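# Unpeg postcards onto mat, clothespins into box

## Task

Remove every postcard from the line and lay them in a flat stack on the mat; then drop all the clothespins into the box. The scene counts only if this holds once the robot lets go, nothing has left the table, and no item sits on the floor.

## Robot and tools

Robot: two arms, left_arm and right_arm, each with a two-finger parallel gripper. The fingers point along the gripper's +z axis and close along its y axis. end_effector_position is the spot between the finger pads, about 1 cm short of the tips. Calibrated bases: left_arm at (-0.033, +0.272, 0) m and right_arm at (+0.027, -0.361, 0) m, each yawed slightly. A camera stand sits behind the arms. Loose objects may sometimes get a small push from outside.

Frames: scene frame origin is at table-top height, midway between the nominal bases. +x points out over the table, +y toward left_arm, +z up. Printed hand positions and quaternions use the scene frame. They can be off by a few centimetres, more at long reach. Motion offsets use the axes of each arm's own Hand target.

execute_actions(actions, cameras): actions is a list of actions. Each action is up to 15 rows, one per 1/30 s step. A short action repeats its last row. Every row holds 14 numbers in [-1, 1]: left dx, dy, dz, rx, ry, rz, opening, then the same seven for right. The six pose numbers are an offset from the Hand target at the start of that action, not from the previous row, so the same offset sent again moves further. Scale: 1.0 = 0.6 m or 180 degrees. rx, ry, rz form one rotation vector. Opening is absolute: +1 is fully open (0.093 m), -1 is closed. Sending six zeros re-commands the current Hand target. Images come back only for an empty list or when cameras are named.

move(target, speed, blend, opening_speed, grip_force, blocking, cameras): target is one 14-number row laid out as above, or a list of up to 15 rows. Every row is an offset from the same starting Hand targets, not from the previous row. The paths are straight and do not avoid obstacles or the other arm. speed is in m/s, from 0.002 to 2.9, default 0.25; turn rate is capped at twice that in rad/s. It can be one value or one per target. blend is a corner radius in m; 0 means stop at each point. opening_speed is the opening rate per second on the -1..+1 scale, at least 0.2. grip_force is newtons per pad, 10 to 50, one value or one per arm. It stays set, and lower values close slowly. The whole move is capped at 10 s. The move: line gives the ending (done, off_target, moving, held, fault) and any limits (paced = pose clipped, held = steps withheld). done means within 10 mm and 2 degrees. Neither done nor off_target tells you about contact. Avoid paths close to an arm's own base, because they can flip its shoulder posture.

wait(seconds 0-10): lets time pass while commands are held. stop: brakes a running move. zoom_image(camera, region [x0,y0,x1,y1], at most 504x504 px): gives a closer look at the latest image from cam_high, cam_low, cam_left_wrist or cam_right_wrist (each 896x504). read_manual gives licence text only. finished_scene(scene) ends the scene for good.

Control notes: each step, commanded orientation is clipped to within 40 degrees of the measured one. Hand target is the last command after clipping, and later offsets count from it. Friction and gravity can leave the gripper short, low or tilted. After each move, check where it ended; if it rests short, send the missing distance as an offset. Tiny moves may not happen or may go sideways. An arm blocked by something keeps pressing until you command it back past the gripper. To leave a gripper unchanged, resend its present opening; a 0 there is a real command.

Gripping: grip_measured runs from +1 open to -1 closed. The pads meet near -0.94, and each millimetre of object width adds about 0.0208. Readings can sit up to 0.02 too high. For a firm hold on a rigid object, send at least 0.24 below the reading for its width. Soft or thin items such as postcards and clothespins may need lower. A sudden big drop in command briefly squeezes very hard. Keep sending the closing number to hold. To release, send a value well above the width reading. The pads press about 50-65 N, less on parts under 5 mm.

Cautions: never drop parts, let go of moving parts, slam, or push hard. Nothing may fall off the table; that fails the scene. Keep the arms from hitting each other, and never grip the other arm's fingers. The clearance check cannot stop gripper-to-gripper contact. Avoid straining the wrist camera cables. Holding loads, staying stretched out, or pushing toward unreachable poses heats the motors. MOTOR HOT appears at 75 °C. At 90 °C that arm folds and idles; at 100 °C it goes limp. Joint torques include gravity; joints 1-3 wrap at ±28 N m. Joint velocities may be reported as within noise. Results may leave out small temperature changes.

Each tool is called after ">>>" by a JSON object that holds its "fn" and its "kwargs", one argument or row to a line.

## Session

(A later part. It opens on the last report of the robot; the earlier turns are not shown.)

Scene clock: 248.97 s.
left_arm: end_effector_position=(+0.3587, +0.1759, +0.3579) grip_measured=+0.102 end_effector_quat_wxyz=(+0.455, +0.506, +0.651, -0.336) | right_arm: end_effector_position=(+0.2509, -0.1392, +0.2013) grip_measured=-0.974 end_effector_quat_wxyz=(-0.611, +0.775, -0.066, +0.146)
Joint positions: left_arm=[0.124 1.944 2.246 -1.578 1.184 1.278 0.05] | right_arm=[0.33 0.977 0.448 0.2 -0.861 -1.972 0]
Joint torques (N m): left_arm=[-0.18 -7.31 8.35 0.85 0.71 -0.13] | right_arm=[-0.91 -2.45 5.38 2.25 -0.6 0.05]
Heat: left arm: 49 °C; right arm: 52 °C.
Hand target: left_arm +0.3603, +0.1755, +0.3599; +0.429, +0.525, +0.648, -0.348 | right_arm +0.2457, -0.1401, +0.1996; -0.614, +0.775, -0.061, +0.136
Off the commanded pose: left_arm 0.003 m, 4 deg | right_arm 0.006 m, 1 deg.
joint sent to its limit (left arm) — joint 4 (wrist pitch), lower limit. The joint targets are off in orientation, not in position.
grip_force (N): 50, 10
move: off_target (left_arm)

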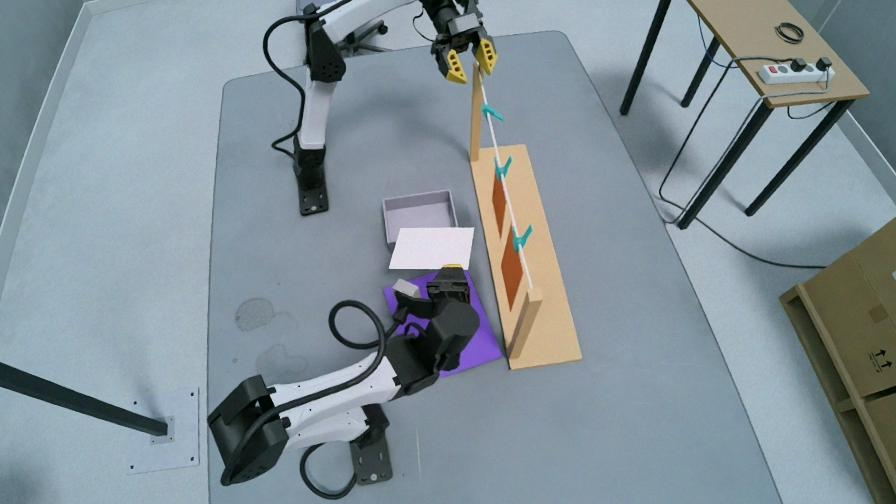

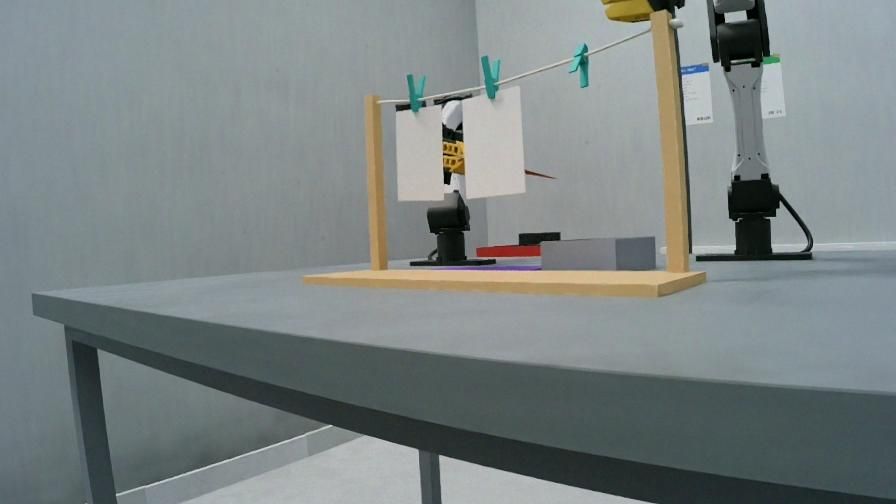

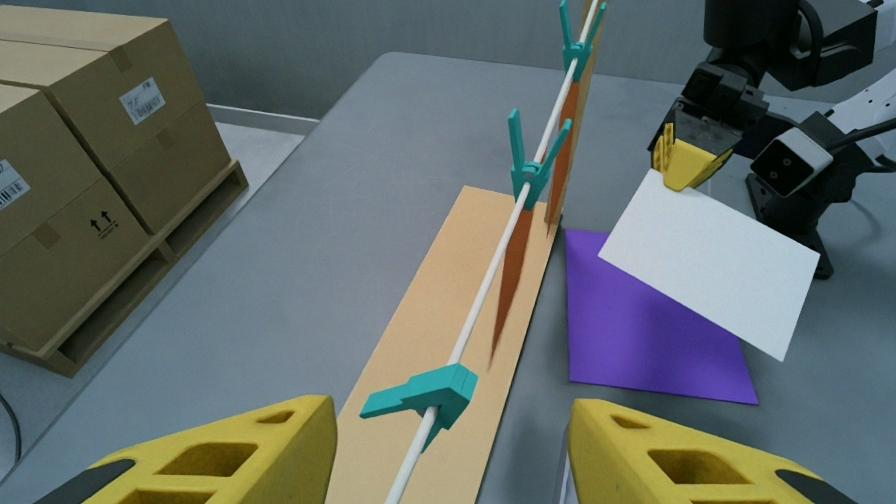

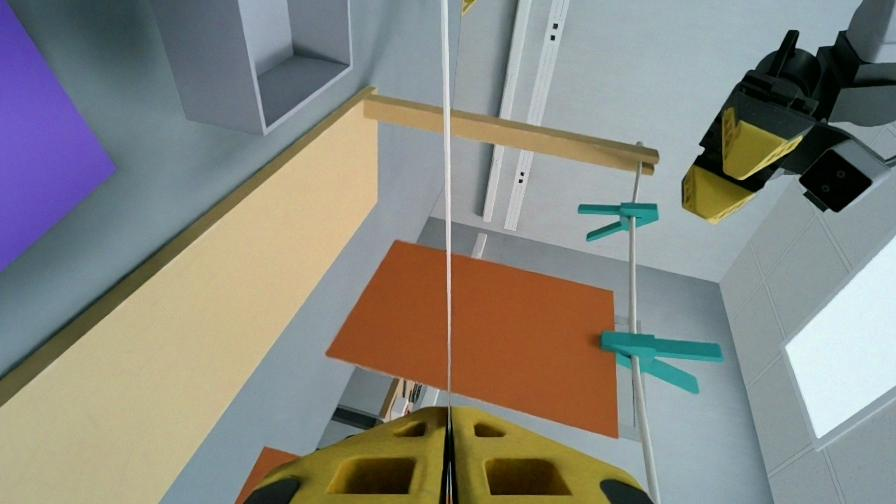

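>>> {"fn": "move", "kwargs": {
  "target": [0,0,0,0,0,0,0.1,0.0107,0.1552,-0.0752,0,0,0,-1],
  "speed": 0.15,
  "cameras": ["cam_high","cam_right_wrist","cam_left_wrist"]
}}

Scene clock: 261.57 s.
left_arm: end_effector_position=(+0.3587, +0.1759, +0.3579) grip_measured=+0.102 end_effector_quat_wxyz=(+0.455, +0.506, +0.651, -0.336) | right_arm: end_effector_position=(+0.2497, -0.2062, +0.1190) grip_measured=-0.974 end_effector_quat_wxyz=(-0.631, +0.754, -0.094, +0.154)
Joint positions: left_arm=[0.124 1.944 2.246 -1.578 1.184 1.278 0.05] | right_arm=[-0.037 1.191 0.138 0.632 -1.178 -2.078 0]
Joint torques (N m): left_arm=[0.2 -7.05 8.39 0.81 0.62 -0.2] | right_arm=[-0.96 -1.24 4.11 2.21 -0.74 0.05]
Heat: left arm: 49 °C; right arm: 47 °C.
Hand target: left_arm +0.3603, +0.1755, +0.3599; +0.429, +0.525, +0.648, -0.348 | right_arm +0.2457, -0.2062, +0.1197; -0.614, +0.775, -0.061, +0.136
Off the commanded pose: left_arm 0.003 m, 4 deg | right_arm 0.004 m, 5 deg.
joint sent to its limit (left arm) — joint 4 (wrist pitch), lower limit. The joint targets are off in orientation, not in position.
joint sent to its limit (right arm) — joint 6 (wrist roll), lower limit. The joint targets are off in orientation, not in position.
grip_force (N): 50, 10
move: off_target (left_arm, right_arm)
Images, in order (width x height): cam_high 896x504, cam_left_wrist 896x504, cam_right_wrist 896x504.

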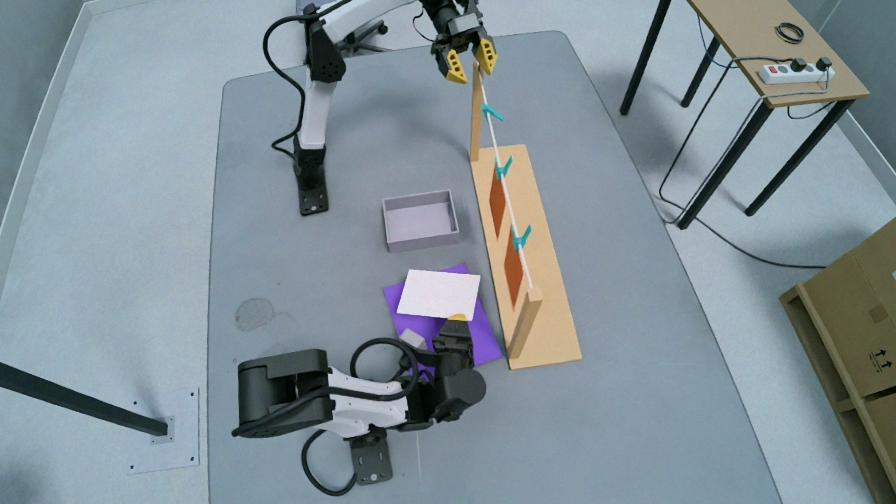

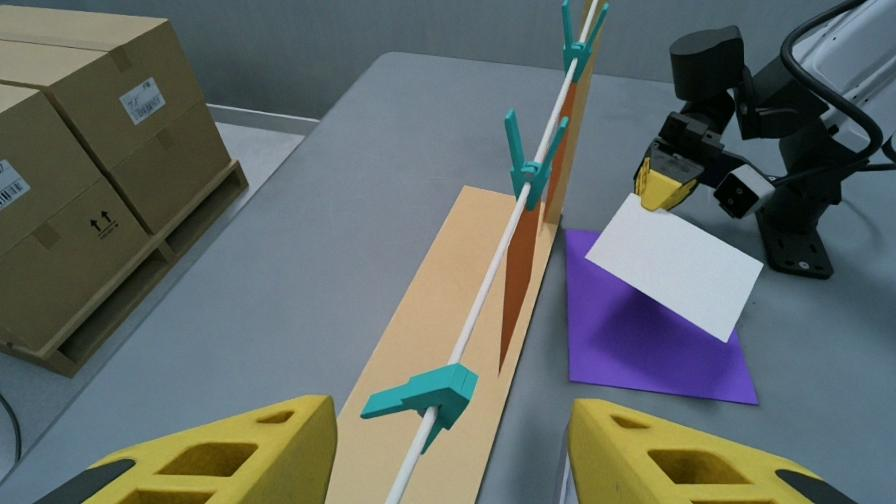

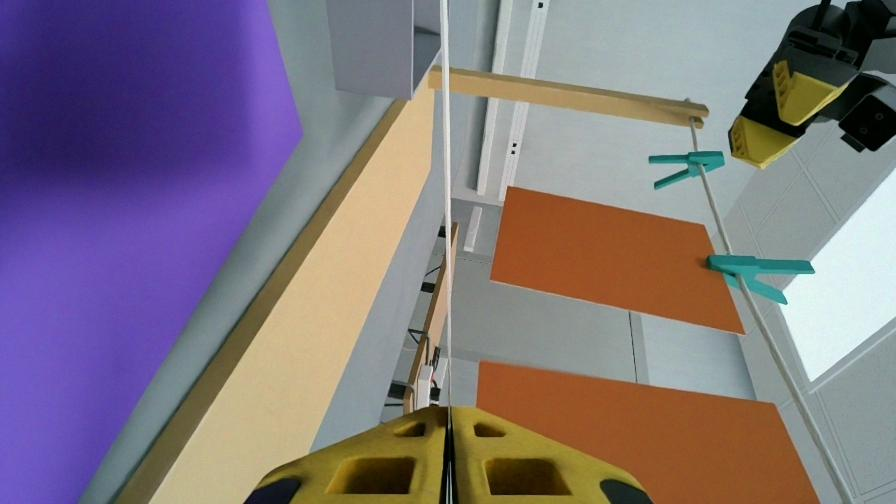

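>>> {"fn": "move", "kwargs": {
  "target": [0,0,0,0,0,0,0.1,-0.0147,0.1049,0.0225,0.0045,-0.0323,0.0371,-1],
  "speed": 0.1,
  "cameras": ["cam_high","cam_right_wrist","cam_left_wrist","cam_low"]
}}

Scene clock: 272.00 s.
left_arm: end_effector_position=(+0.3587, +0.1759, +0.3579) grip_measured=+0.102 end_effector_quat_wxyz=(+0.455, +0.506, +0.651, -0.336) | right_arm: end_effector_position=(+0.2463, -0.2058, +0.0503) grip_measured=-0.974 end_effector_quat_wxyz=(-0.646, +0.750, -0.117, +0.078)
Joint positions: left_arm=[0.124 1.944 2.246 -1.578 1.184 1.278 0.05] | right_arm=[-0.062 1.854 0.112 1.18 -1.281 -2.078 0]
Joint torques (N m): left_arm=[0.02 -7.13 8.72 0.87 0.63 -0.21] | right_arm=[-0.96 -3.14 1.72 2.15 -0.86 0.05]
Motor temperatures (°C): left_arm=[31 44 49 36 30 29 31] | right_arm=[31 44 37 46 31 29 30]
Heat: left arm: 49 °C; right arm: 46 °C.
Hand target: left_arm +0.3603, +0.1755, +0.3599; +0.429, +0.525, +0.648, -0.348 | right_arm +0.2456, -0.2063, +0.0546; -0.629, +0.772, -0.074, +0.061
Off the commanded pose: left_arm 0.003 m, 4 deg | right_arm 0.004 m, 6 deg.
joint sent to its limit (left arm) — joint 4 (wrist pitch), lower limit. The joint targets are off in orientation, not in position.
joint sent to its limit (right arm) — joint 6 (wrist roll), lower limit. The joint targets are off in orientation, not in position.
grip_force (N): 50, 10
move: off_target (left_arm, right_arm)

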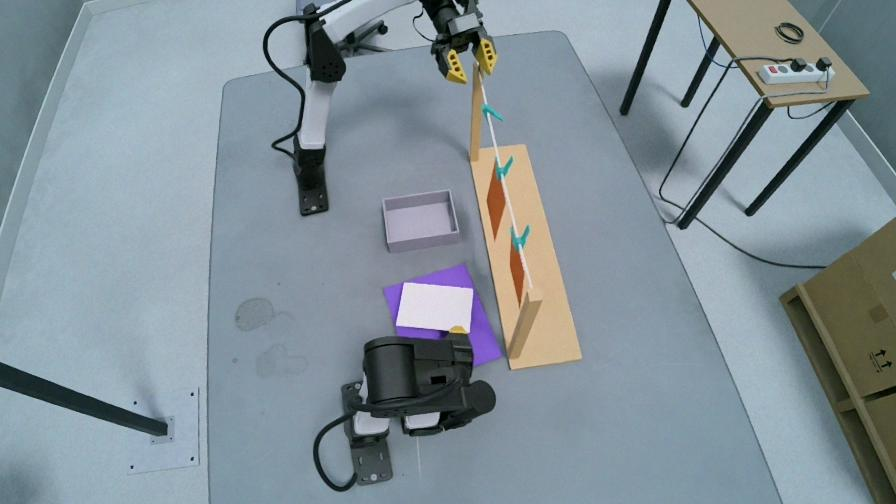

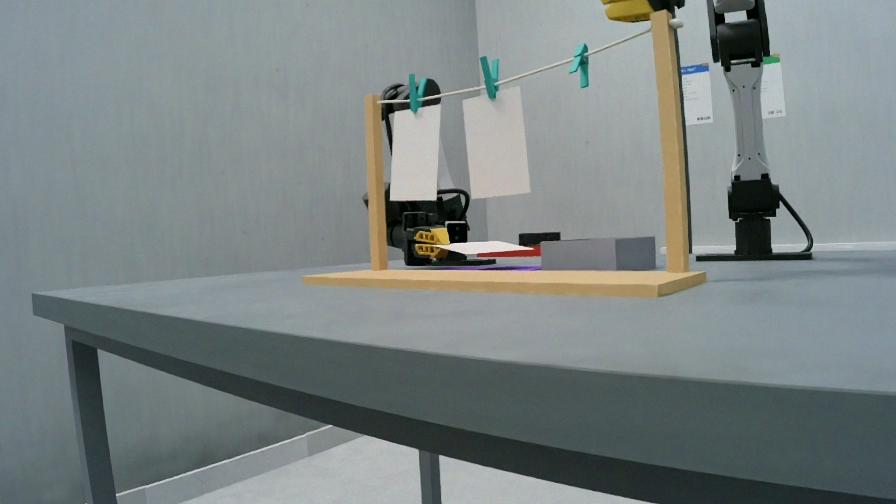

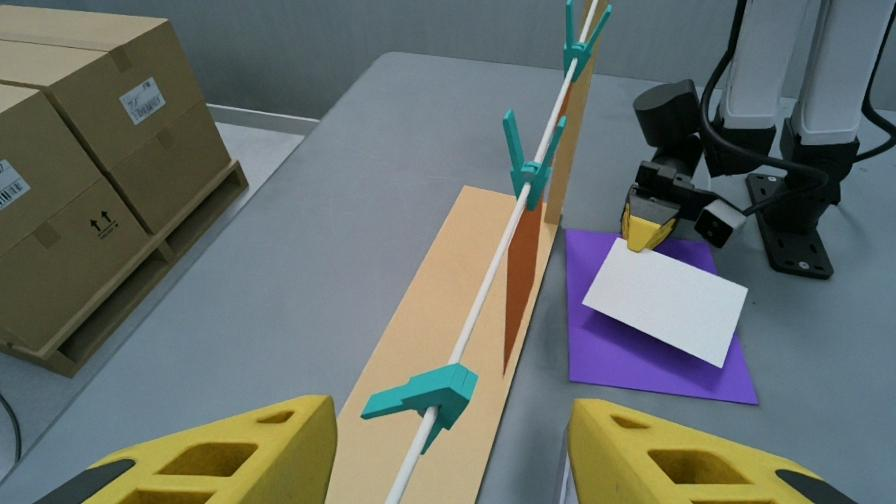

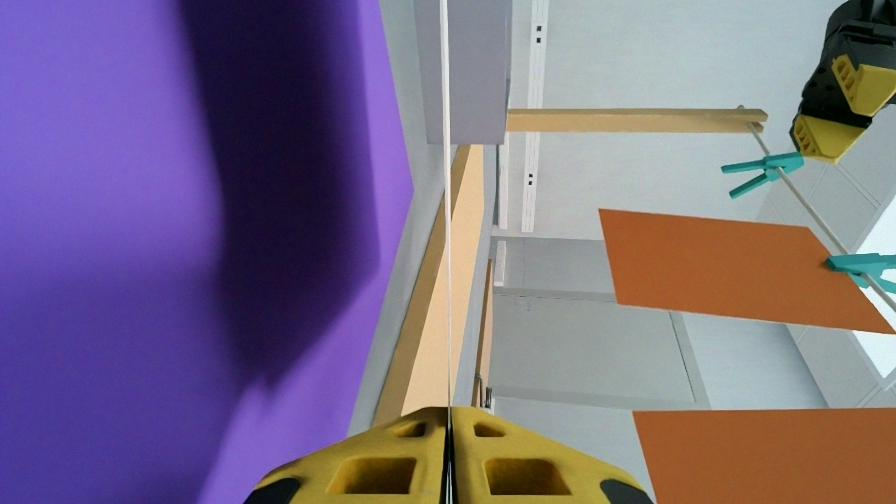

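>>> {"fn": "move", "kwargs": {
  "target": [
    [0,0,0,0,0,0,0.1,0,0.006,0.001,0,0,0,-1],
    [0,0,0,0,0,0,0.1,0,0.006,0.001,0,0,0,-0.72]
  ],
  "speed": 0.05,
  "opening_speed": 0.3,
  "cameras": ["cam_high","cam_right_wrist","cam_left_wrist","cam_low"]
}}

Scene clock: 305.63 s.
left_arm: end_effector_position=(+0.3587, +0.1759, +0.3579) grip_measured=+0.102 end_effector_quat_wxyz=(+0.455, +0.506, +0.651, -0.336) | right_arm: end_effector_position=(+0.2459, -0.2057, +0.0465) grip_measured=-0.722 end_effector_quat_wxyz=(-0.647, +0.750, -0.118, +0.076)
Joint positions: left_arm=[0.124 1.944 2.246 -1.578 1.184 1.278 0.05] | right_arm=[-0.062 1.894 0.112 1.217 -1.283 -2.078 0.011]
Joint torques (N m): left_arm=[0.18 -7.1 8.59 0.86 0.64 -0.16] | right_arm=[-1.05 -3.21 1.54 2.19 -0.85 0.05]
Heat: left arm: 49 °C; right arm: 44 °C.
Hand target: left_arm +0.3603, +0.1755, +0.3599; +0.429, +0.525, +0.648, -0.348 | right_arm +0.2456, -0.2064, +0.0510; -0.629, +0.772, -0.074, +0.061
Off the commanded pose: left_arm 0.003 m, 4 deg | right_arm 0.005 m, 6 deg.
joint sent to its limit (left arm) — joint 4 (wrist pitch), lower limit. The joint targets are off in orientation, not in position.
joint sent to its limit (right arm) — joint 6 (wrist roll), lower limit. The joint targets are off in orientation, not in position.
grip_force (N): 50, 10
move: off_target (left_arm, right_arm); target 2's new opening was sent with right_arm's hand 0.005 m and 6 deg from that target

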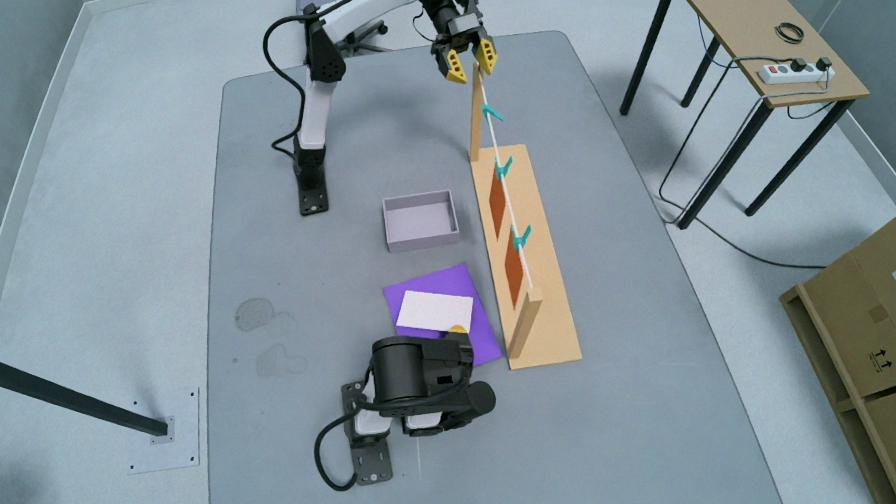

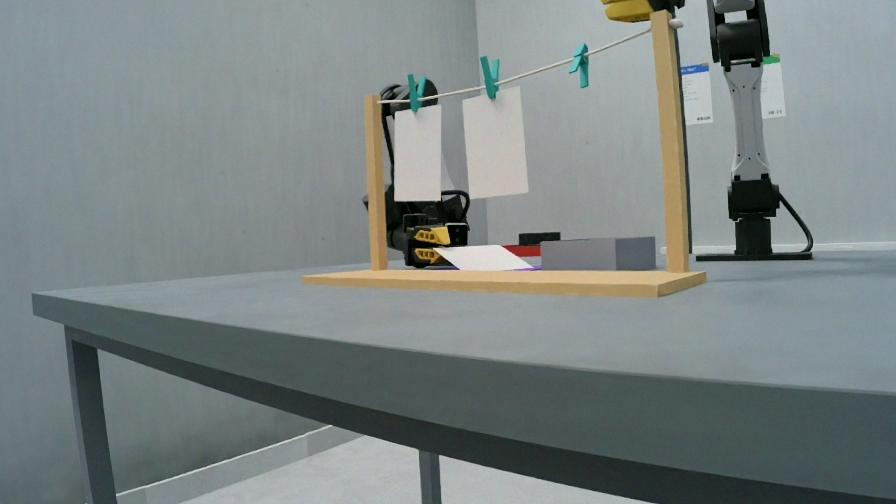

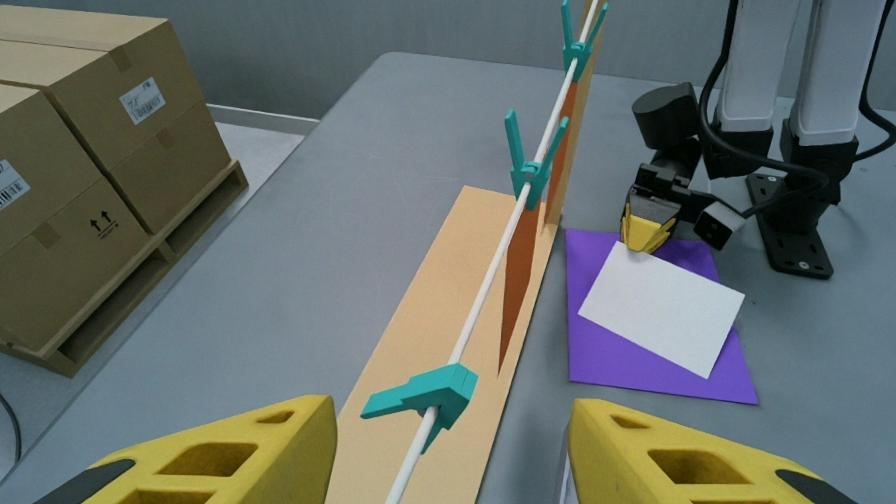

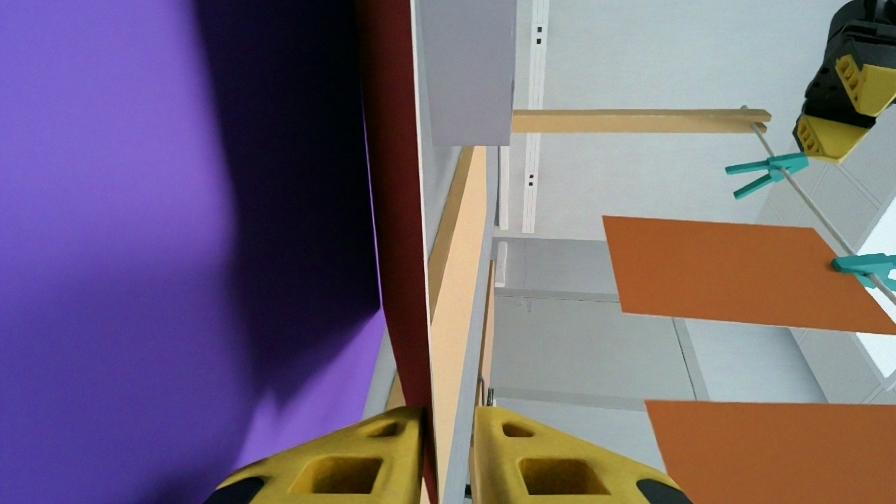

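>>> {"fn": "move", "kwargs": {
  "target": [0,0,0,0,0,0,0.1,-0.003,0.0018,-0.0418,0,0,0,-0.72],
  "speed": 0.05,
  "cameras": ["cam_high","cam_right_wrist","cam_left_wrist","cam_low"]
}}

Scene clock: 312.27 s.
left_arm: end_effector_position=(+0.3587, +0.1759, +0.3579) grip_measured=+0.102 end_effector_quat_wxyz=(+0.455, +0.506, +0.651, -0.336) | right_arm: end_effector_position=(+0.2476, -0.2313, +0.0493) grip_measured=-0.722 end_effector_quat_wxyz=(-0.664, +0.728, -0.136, +0.098)
Joint positions: left_arm=[0.124 1.944 2.246 -1.578 1.184 1.278 0.05] | right_arm=[-0.205 1.974 0.091 1.329 -1.383 -2.078 0.011]
Joint torques (N m): left_arm=[-0.03 -7.1 8.38 0.9 0.6 -0.24] | right_arm=[-0.91 -3.23 -0.62 2.3 -1.02 0.05]
Heat: left arm: 49 °C; right arm: 44 °C.
Hand target: left_arm +0.3603, +0.1755, +0.3599; +0.429, +0.525, +0.648, -0.348 | right_arm +0.2392, -0.2304, +0.0550; -0.629, +0.772, -0.074, +0.061
Off the commanded pose: left_arm 0.003 m, 4 deg | right_arm 0.010 m, 10 deg.
joint sent to its limit (left arm) — joint 4 (wrist pitch), lower limit. The joint targets are off in orientation, not in position.
joint sent to its limit (right arm) — joint 6 (wrist roll), lower limit. The joint targets are off in orientation, not in position.
grip_force (N): 50, 10
move: off_target (left_arm, right_arm)

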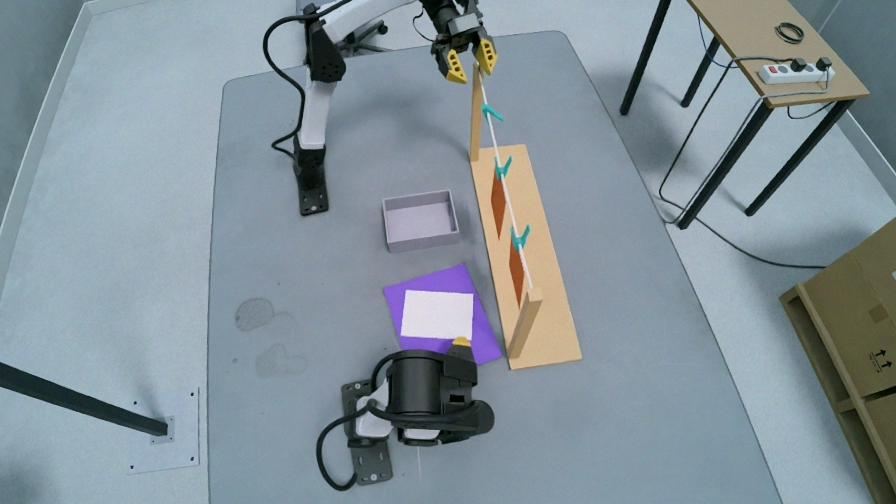

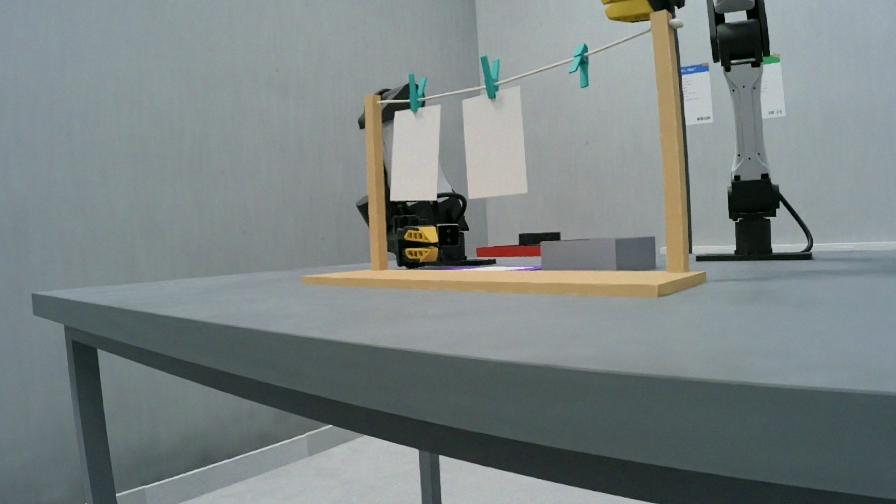

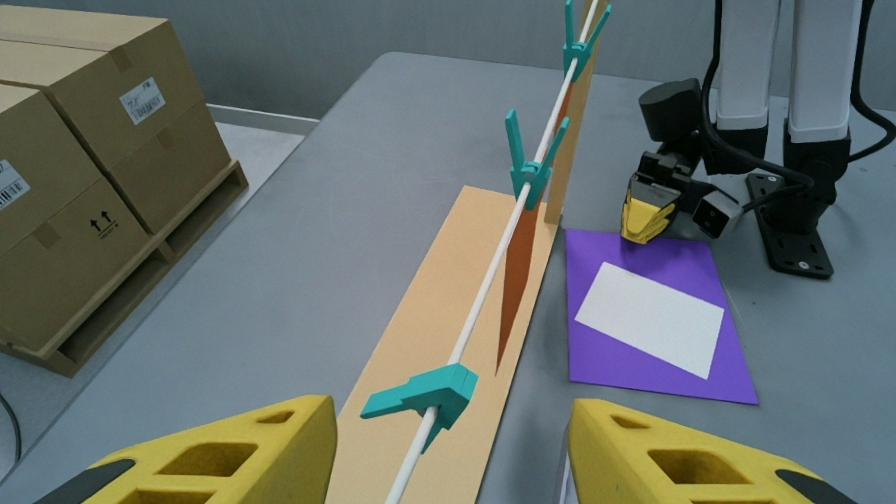

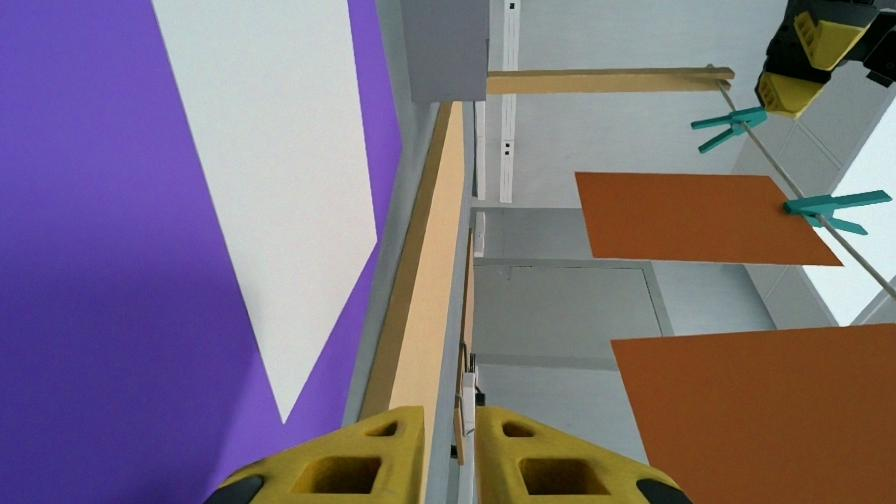

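>>> {"fn": "move", "kwargs": {
  "target": [
    [0.0535,-0.1585,-0.0408,-0.21,-0.053,-0.043,-0.42,0.0048,-0.2335,-0.0647,0,0,0,-0.72],
    [0.1417,-0.1455,0.1055,-0.4275,-0.1073,-0.0866,-0.42,0.2252,-0.2445,-0.4218,0.4389,0.4284,0.4601,-0.72]
  ],
  "speed": 0.3,
  "blend": [0.03,0],
  "cameras": ["all"]
}}

Scene clock: 353.23 s.
left_arm: end_effector_position=(+0.2807, +0.1333, +0.2597) grip_measured=-0.418 end_effector_quat_wxyz=(+0.707, +0.007, +0.707, +0.005) | right_arm: end_effector_position=(+0.3265, -0.4698, +0.2331) grip_measured=-0.721 end_effector_quat_wxyz=(+0.619, +0.131, +0.766, -0.111)
Joint positions: left_arm=[-0.792 1.049 0.476 0.572 -0.758 0.016 0.025] | right_arm=[-0.385 0.764 0.474 0.079 -0.005 -0.009 0.011]
Joint torques (N m): left_arm=[0.05 -1.74 7.15 2.29 0.03 -0.23] | right_arm=[0.35 -0.57 9.17 2.91 0.01 0.12]
Motor temperatures (°C): left_arm=[31 44 50 38 30 29 31] | right_arm=[31 39 34 44 31 29 30]
Heat: left arm: 50 °C; right arm: 44 °C.
Hand target: left_arm +0.2801, +0.1328, +0.2569; +0.708, +0.000, +0.707, +0.000 | right_arm +0.3298, -0.4704, +0.2500; +0.633, +0.133, +0.754, -0.112
Off the commanded pose: left_arm 0.003 m, 1 deg | right_arm 0.017 m, 2 deg.
grip_force (N): 50, 10
move: off_target (right_arm)

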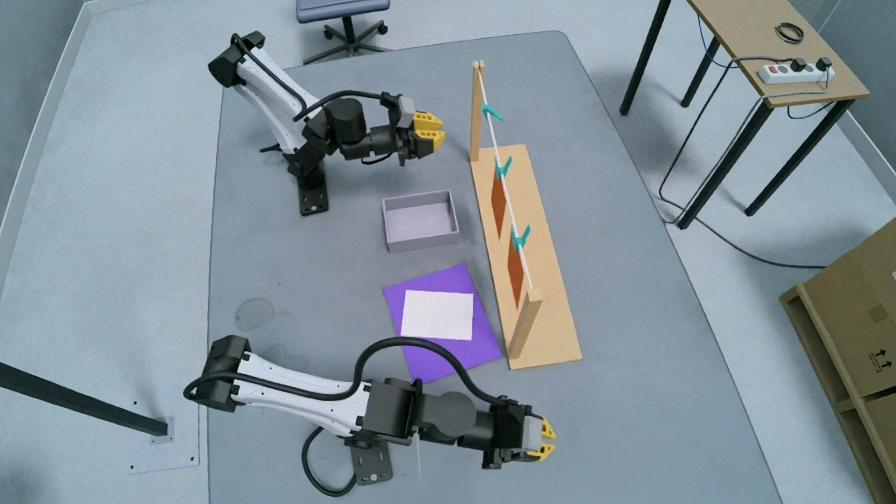

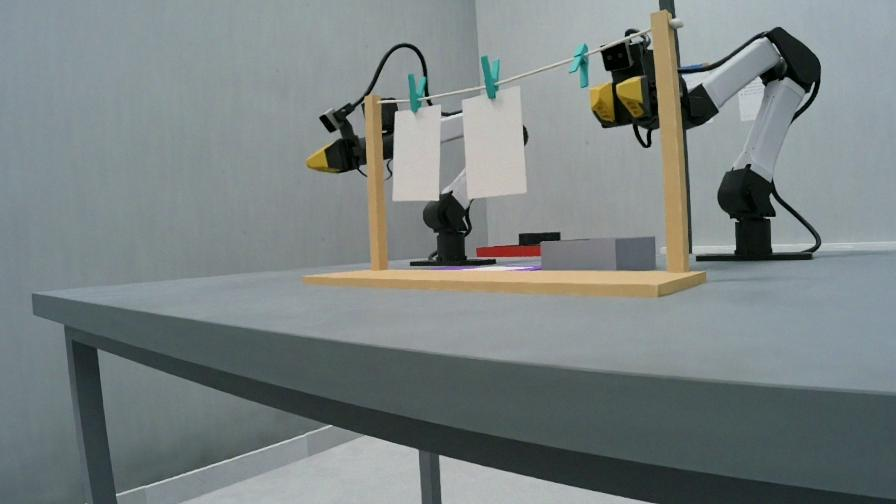

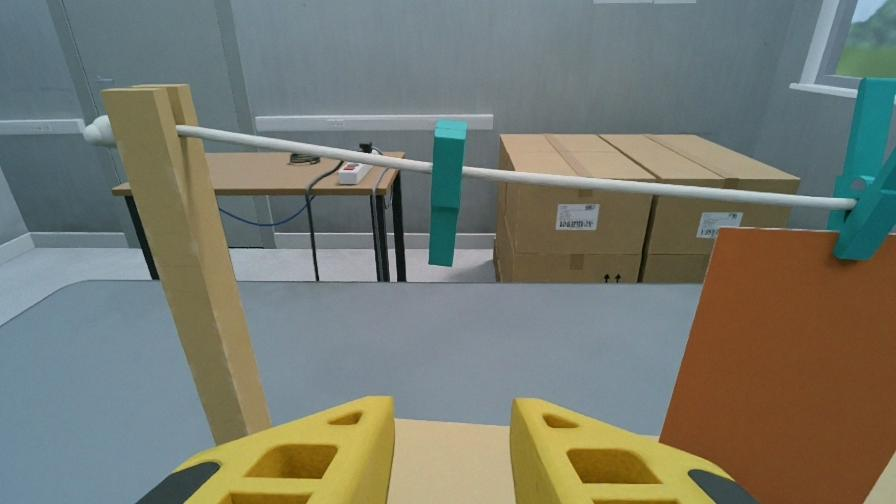

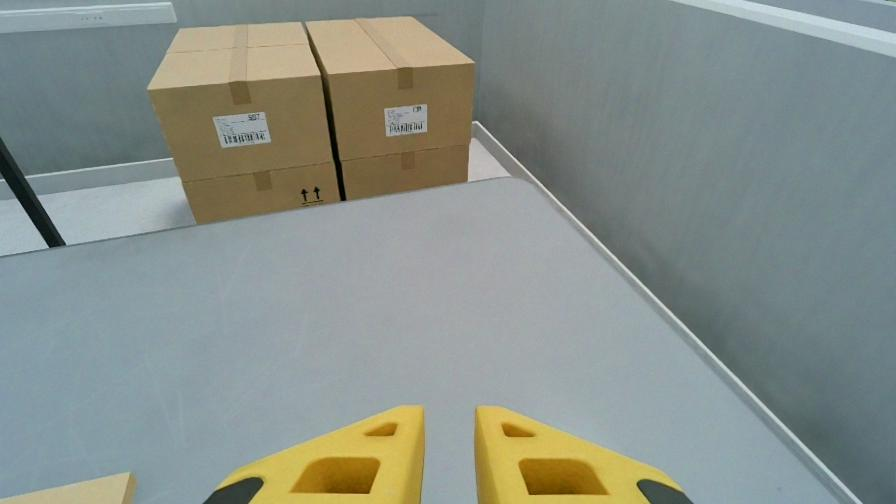

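>>> {"fn": "move", "kwargs": {
  "target": [-0.005,0.0053,0.105,0,0,0,-0.42,0,0,0,0,0,0,-0.72],
  "speed": 0.12,
  "cameras": ["cam_left_wrist","cam_low"]
}}

Scene clock: 369.83 s.
left_arm: end_effector_position=(+0.3381, +0.1389, +0.2458) grip_measured=-0.418 end_effector_quat_wxyz=(+0.695, +0.011, +0.719, +0.016) | right_arm: end_effector_position=(+0.3265, -0.4699, +0.2329) grip_measured=-0.721 end_effector_quat_wxyz=(+0.619, +0.131, +0.767, -0.111)
Joint positions: left_arm=[-0.616 1.277 0.577 0.661 -0.592 0.016 0.025] | right_arm=[-0.385 0.764 0.474 0.078 -0.005 -0.009 0.011]
Joint torques (N m): left_arm=[0.55 -3.03 10.56 2.41 0.19 -0.22] | right_arm=[0.35 -0.58 9.16 2.92 0.01 0.12]
Motor temperatures (°C): left_arm=[31 42 50 43 29 29 31] | right_arm=[31 39 36 45 31 29 30]
Heat: left arm: 50 °C; right arm: 45 °C.
Hand target: left_arm +0.3431, +0.1360, +0.2601; +0.708, +0.000, +0.707, +0.000 | right_arm +0.3298, -0.4704, +0.2500; +0.633, +0.133, +0.754, -0.112
Off the commanded pose: left_arm 0.015 m, 3 deg | right_arm 0.017 m, 2 deg.
grip_force (N): 50, 10
move: off_target (left_arm, right_arm)
Images, in order (width x height): cam_low 896x504, cam_left_wrist 896x504.

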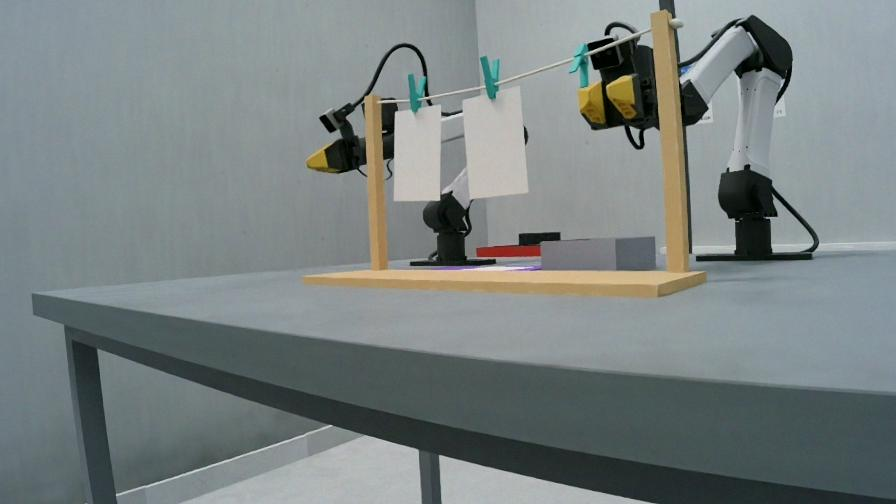

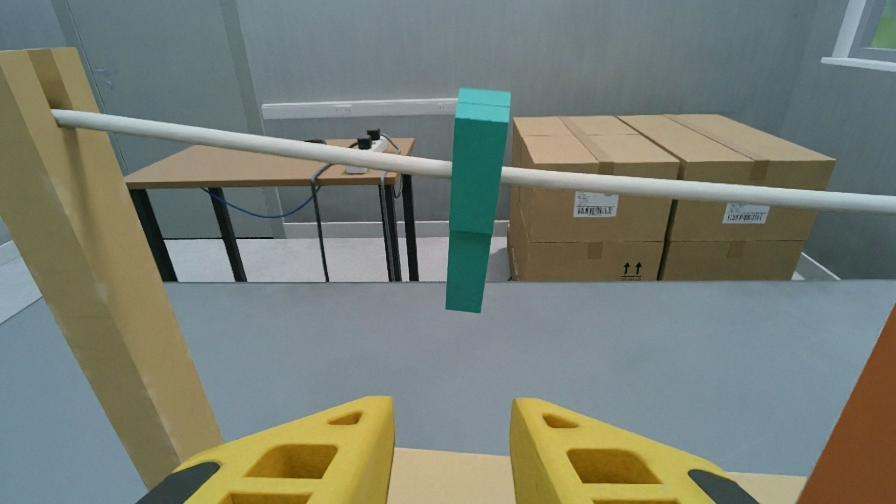

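>>> {"fn": "move", "kwargs": {
  "target": [-0.0267,-0.0067,0.0,0,-0.01,0,-0.42,0,0,0,0,0,0,-0.72],
  "speed": 0.08
}}

Scene clock: 382.00 s.
left_arm: end_effector_position=(+0.3407, +0.1355, +0.2607) grip_measured=-0.418 end_effector_quat_wxyz=(+0.706, +0.005, +0.708, +0.007) | right_arm: end_effector_position=(+0.3265, -0.4699, +0.2329) grip_measured=-0.721 end_effector_quat_wxyz=(+0.619, +0.131, +0.767, -0.111)
Joint positions: left_arm=[-0.62 1.277 0.609 0.665 -0.591 0.016 0.025] | right_arm=[-0.385 0.764 0.474 0.078 -0.005 -0.009 0.011]
Joint torques (N m): left_arm=[-0.13 -3.69 10.76 2.4 0.11 0.03] | right_arm=[0.35 -0.58 9.17 2.92 0.01 0.12]
Heat: left arm: 53 °C; right arm: 45 °C.
Hand target: left_arm +0.3431, +0.1319, +0.2760; +0.719, +0.000, +0.696, +0.000 | right_arm +0.3298, -0.4704, +0.2500; +0.633, +0.133, +0.754, -0.112
Off the commanded pose: left_arm 0.016 m, 2 deg | right_arm 0.017 m, 2 deg.
grip_force (N): 50, 10
move: off_target (left_arm, right_arm)

>>> {"fn": "move", "kwargs": {
  "target": [-0.0045,0,0.0685,0,0,0,-0.42,0,0,0,0,0,0,-0.72],
  "speed": 0.06,
  "cameras": ["cam_left_wrist","cam_low"]
}}

Scene clock: 398.23 s.
left_arm: end_effector_position=(+0.3791, +0.1342, +0.2661) grip_measured=-0.418 end_effector_quat_wxyz=(+0.706, +0.004, +0.708, +0.008) | right_arm: end_effector_position=(+0.3265, -0.4699, +0.2329) grip_measured=-0.721 end_effector_quat_wxyz=(+0.619, +0.131, +0.767, -0.111)
Joint positions: left_arm=[-0.55 1.413 0.732 0.679 -0.525 0.016 0.025] | right_arm=[-0.385 0.764 0.474 0.078 -0.005 -0.009 0.011]
Joint torques (N m): left_arm=[0.77 -4.3 10.77 2.43 0.27 0.02] | right_arm=[0.36 -0.59 9.17 2.92 0.01 0.13]
Motor temperatures (°C): left_arm=[31 40 55 48 29 29 31] | right_arm=[31 38 39 46 31 29 30]
Heat: left arm: 55 °C; right arm: 46 °C.
Hand target: left_arm +0.3840, +0.1319, +0.2801; +0.719, +0.000, +0.695, +0.000 | right_arm +0.3298, -0.4704, +0.2500; +0.633, +0.133, +0.754, -0.112
Off the commanded pose: left_arm 0.015 m, 2 deg | right_arm 0.017 m, 2 deg.
grip_force (N): 50, 10
move: off_target (left_arm, right_arm)
Images, in order (width x height): cam_low 896x504, cam_left_wrist 896x504.

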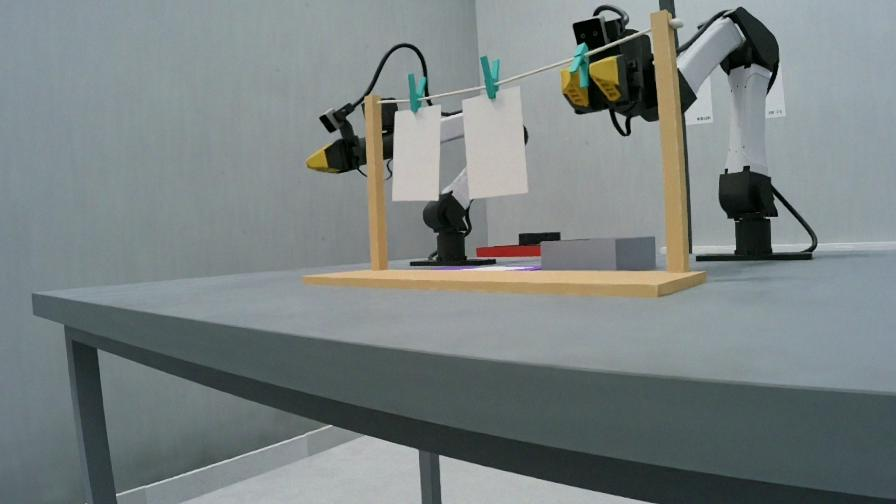

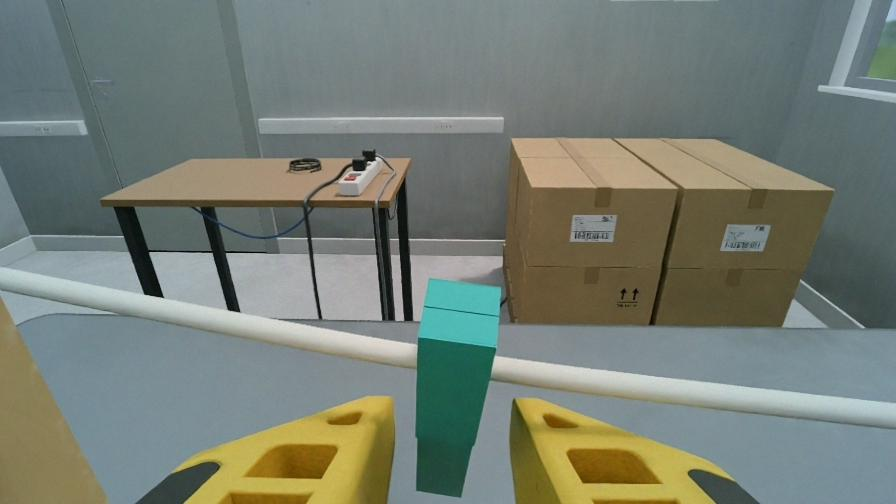

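>>> {"fn": "move", "kwargs": {
  "target": [
    [0,0,0,0,0,0,-0.97,0,0,0,0,0,0,-0.72]
  ],
  "opening_speed": 0.4,
  "cameras": ["cam_left_wrist"]
}}

Scene clock: 405.63 s.
left_arm: end_effector_position=(+0.3791, +0.1341, +0.2661) grip_measured=-0.861 end_effector_quat_wxyz=(+0.706, +0.004, +0.708, +0.008) | right_arm: end_effector_position=(+0.3265, -0.4699, +0.2329) grip_measured=-0.721 end_effector_quat_wxyz=(+0.619, +0.131, +0.767, -0.111)
Joint positions: left_arm=[-0.55 1.413 0.732 0.679 -0.524 0.016 0.004] | right_arm=[-0.385 0.764 0.474 0.078 -0.005 -0.009 0.011]
Joint torques (N m): left_arm=[0.68 -4.34 10.81 2.52 0.26 -0.02] | right_arm=[0.35 -0.58 9.17 2.92 0.01 0.13]
Motor temperatures (°C): left_arm=[31 40 56 47 29 29 31] | right_arm=[31 38 40 46 31 29 30]
Heat: left arm: 56 °C; right arm: 46 °C.
Hand target: left_arm +0.3840, +0.1319, +0.2801; +0.719, +0.000, +0.695, +0.000 | right_arm +0.3298, -0.4704, +0.2500; +0.633, +0.133, +0.754, -0.112
Off the commanded pose: left_arm 0.015 m, 2 deg | right_arm 0.017 m, 2 deg.
grip_force (N): 50, 10
move: off_target (left_arm, right_arm)
Images, in order (width x height): cam_left_wrist 896x504.

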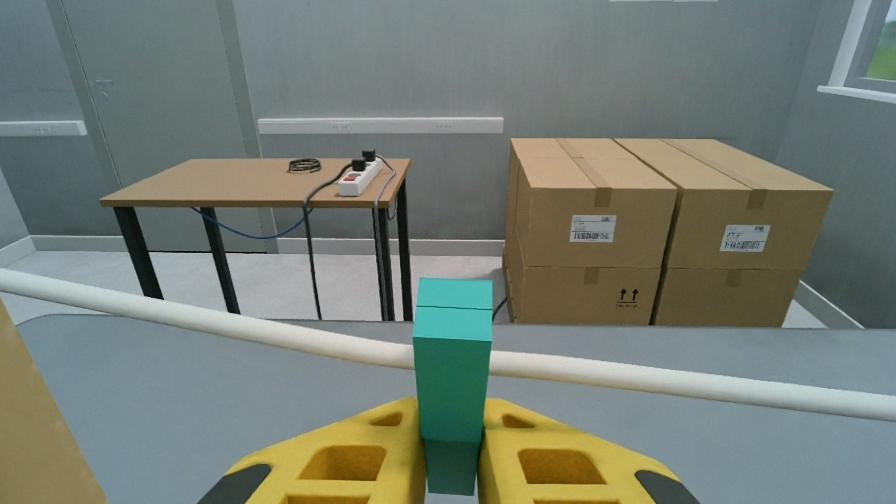

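>>> {"fn": "move", "kwargs": {
  "target": [
    [0.1,0,-0.0031,0,0,0,-0.97,0,0,0,0,0,0,-0.72]
  ],
  "speed": 0.08,
  "cameras": ["cam_left_wrist","cam_low"]
}}

Scene clock: 417.13 s.
left_arm: end_effector_position=(+0.3821, +0.1338, +0.2535) grip_measured=-0.874 end_effector_quat_wxyz=(+0.750, -0.022, +0.660, -0.018) | right_arm: end_effector_position=(+0.3265, -0.4699, +0.2329) grip_measured=-0.721 end_effector_quat_wxyz=(+0.619, +0.131, +0.767, -0.111)
Joint positions: left_arm=[-0.545 1.547 0.639 1.054 -0.518 0.016 0.003] | right_arm=[-0.385 0.764 0.474 0.078 -0.005 -0.009 0.011]
Joint torques (N m): left_arm=[0.35 -3.28 4.79 1.55 0.18 -0.02] | right_arm=[0.36 -0.58 9.16 2.92 0.01 0.12]
Motor temperatures (°C): left_arm=[31 40 57 47 29 29 31] | right_arm=[31 38 40 46 31 29 30]
Heat: left arm: 57 °C; right arm: 46 °C.
Hand target: left_arm +0.3841, +0.1319, +0.2200; +0.719, +0.000, +0.695, +0.000 | right_arm +0.3298, -0.4704, +0.2500; +0.633, +0.133, +0.754, -0.112
Off the commanded pose: left_arm 0.034 m, 6 deg | right_arm 0.017 m, 2 deg.
grip_force (N): 50, 10
move: off_target (left_arm, right_arm)
Images, in order (width x height): cam_low 896x504, cam_left_wrist 896x504.

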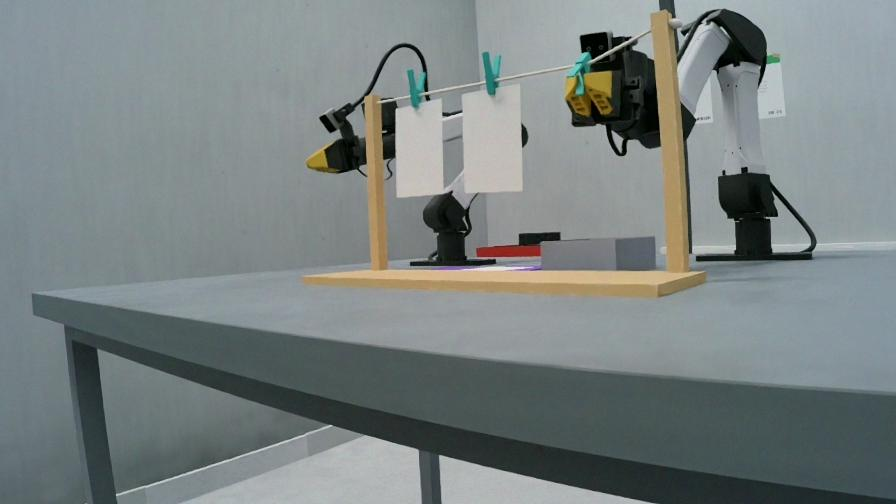

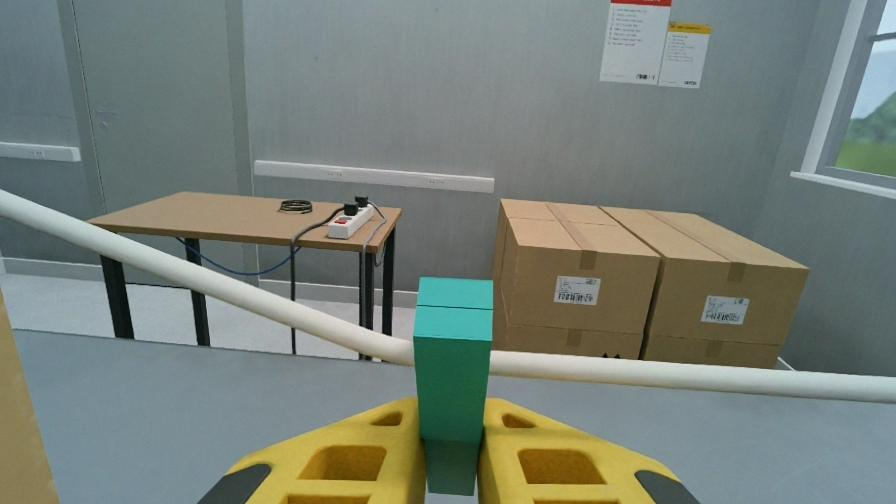

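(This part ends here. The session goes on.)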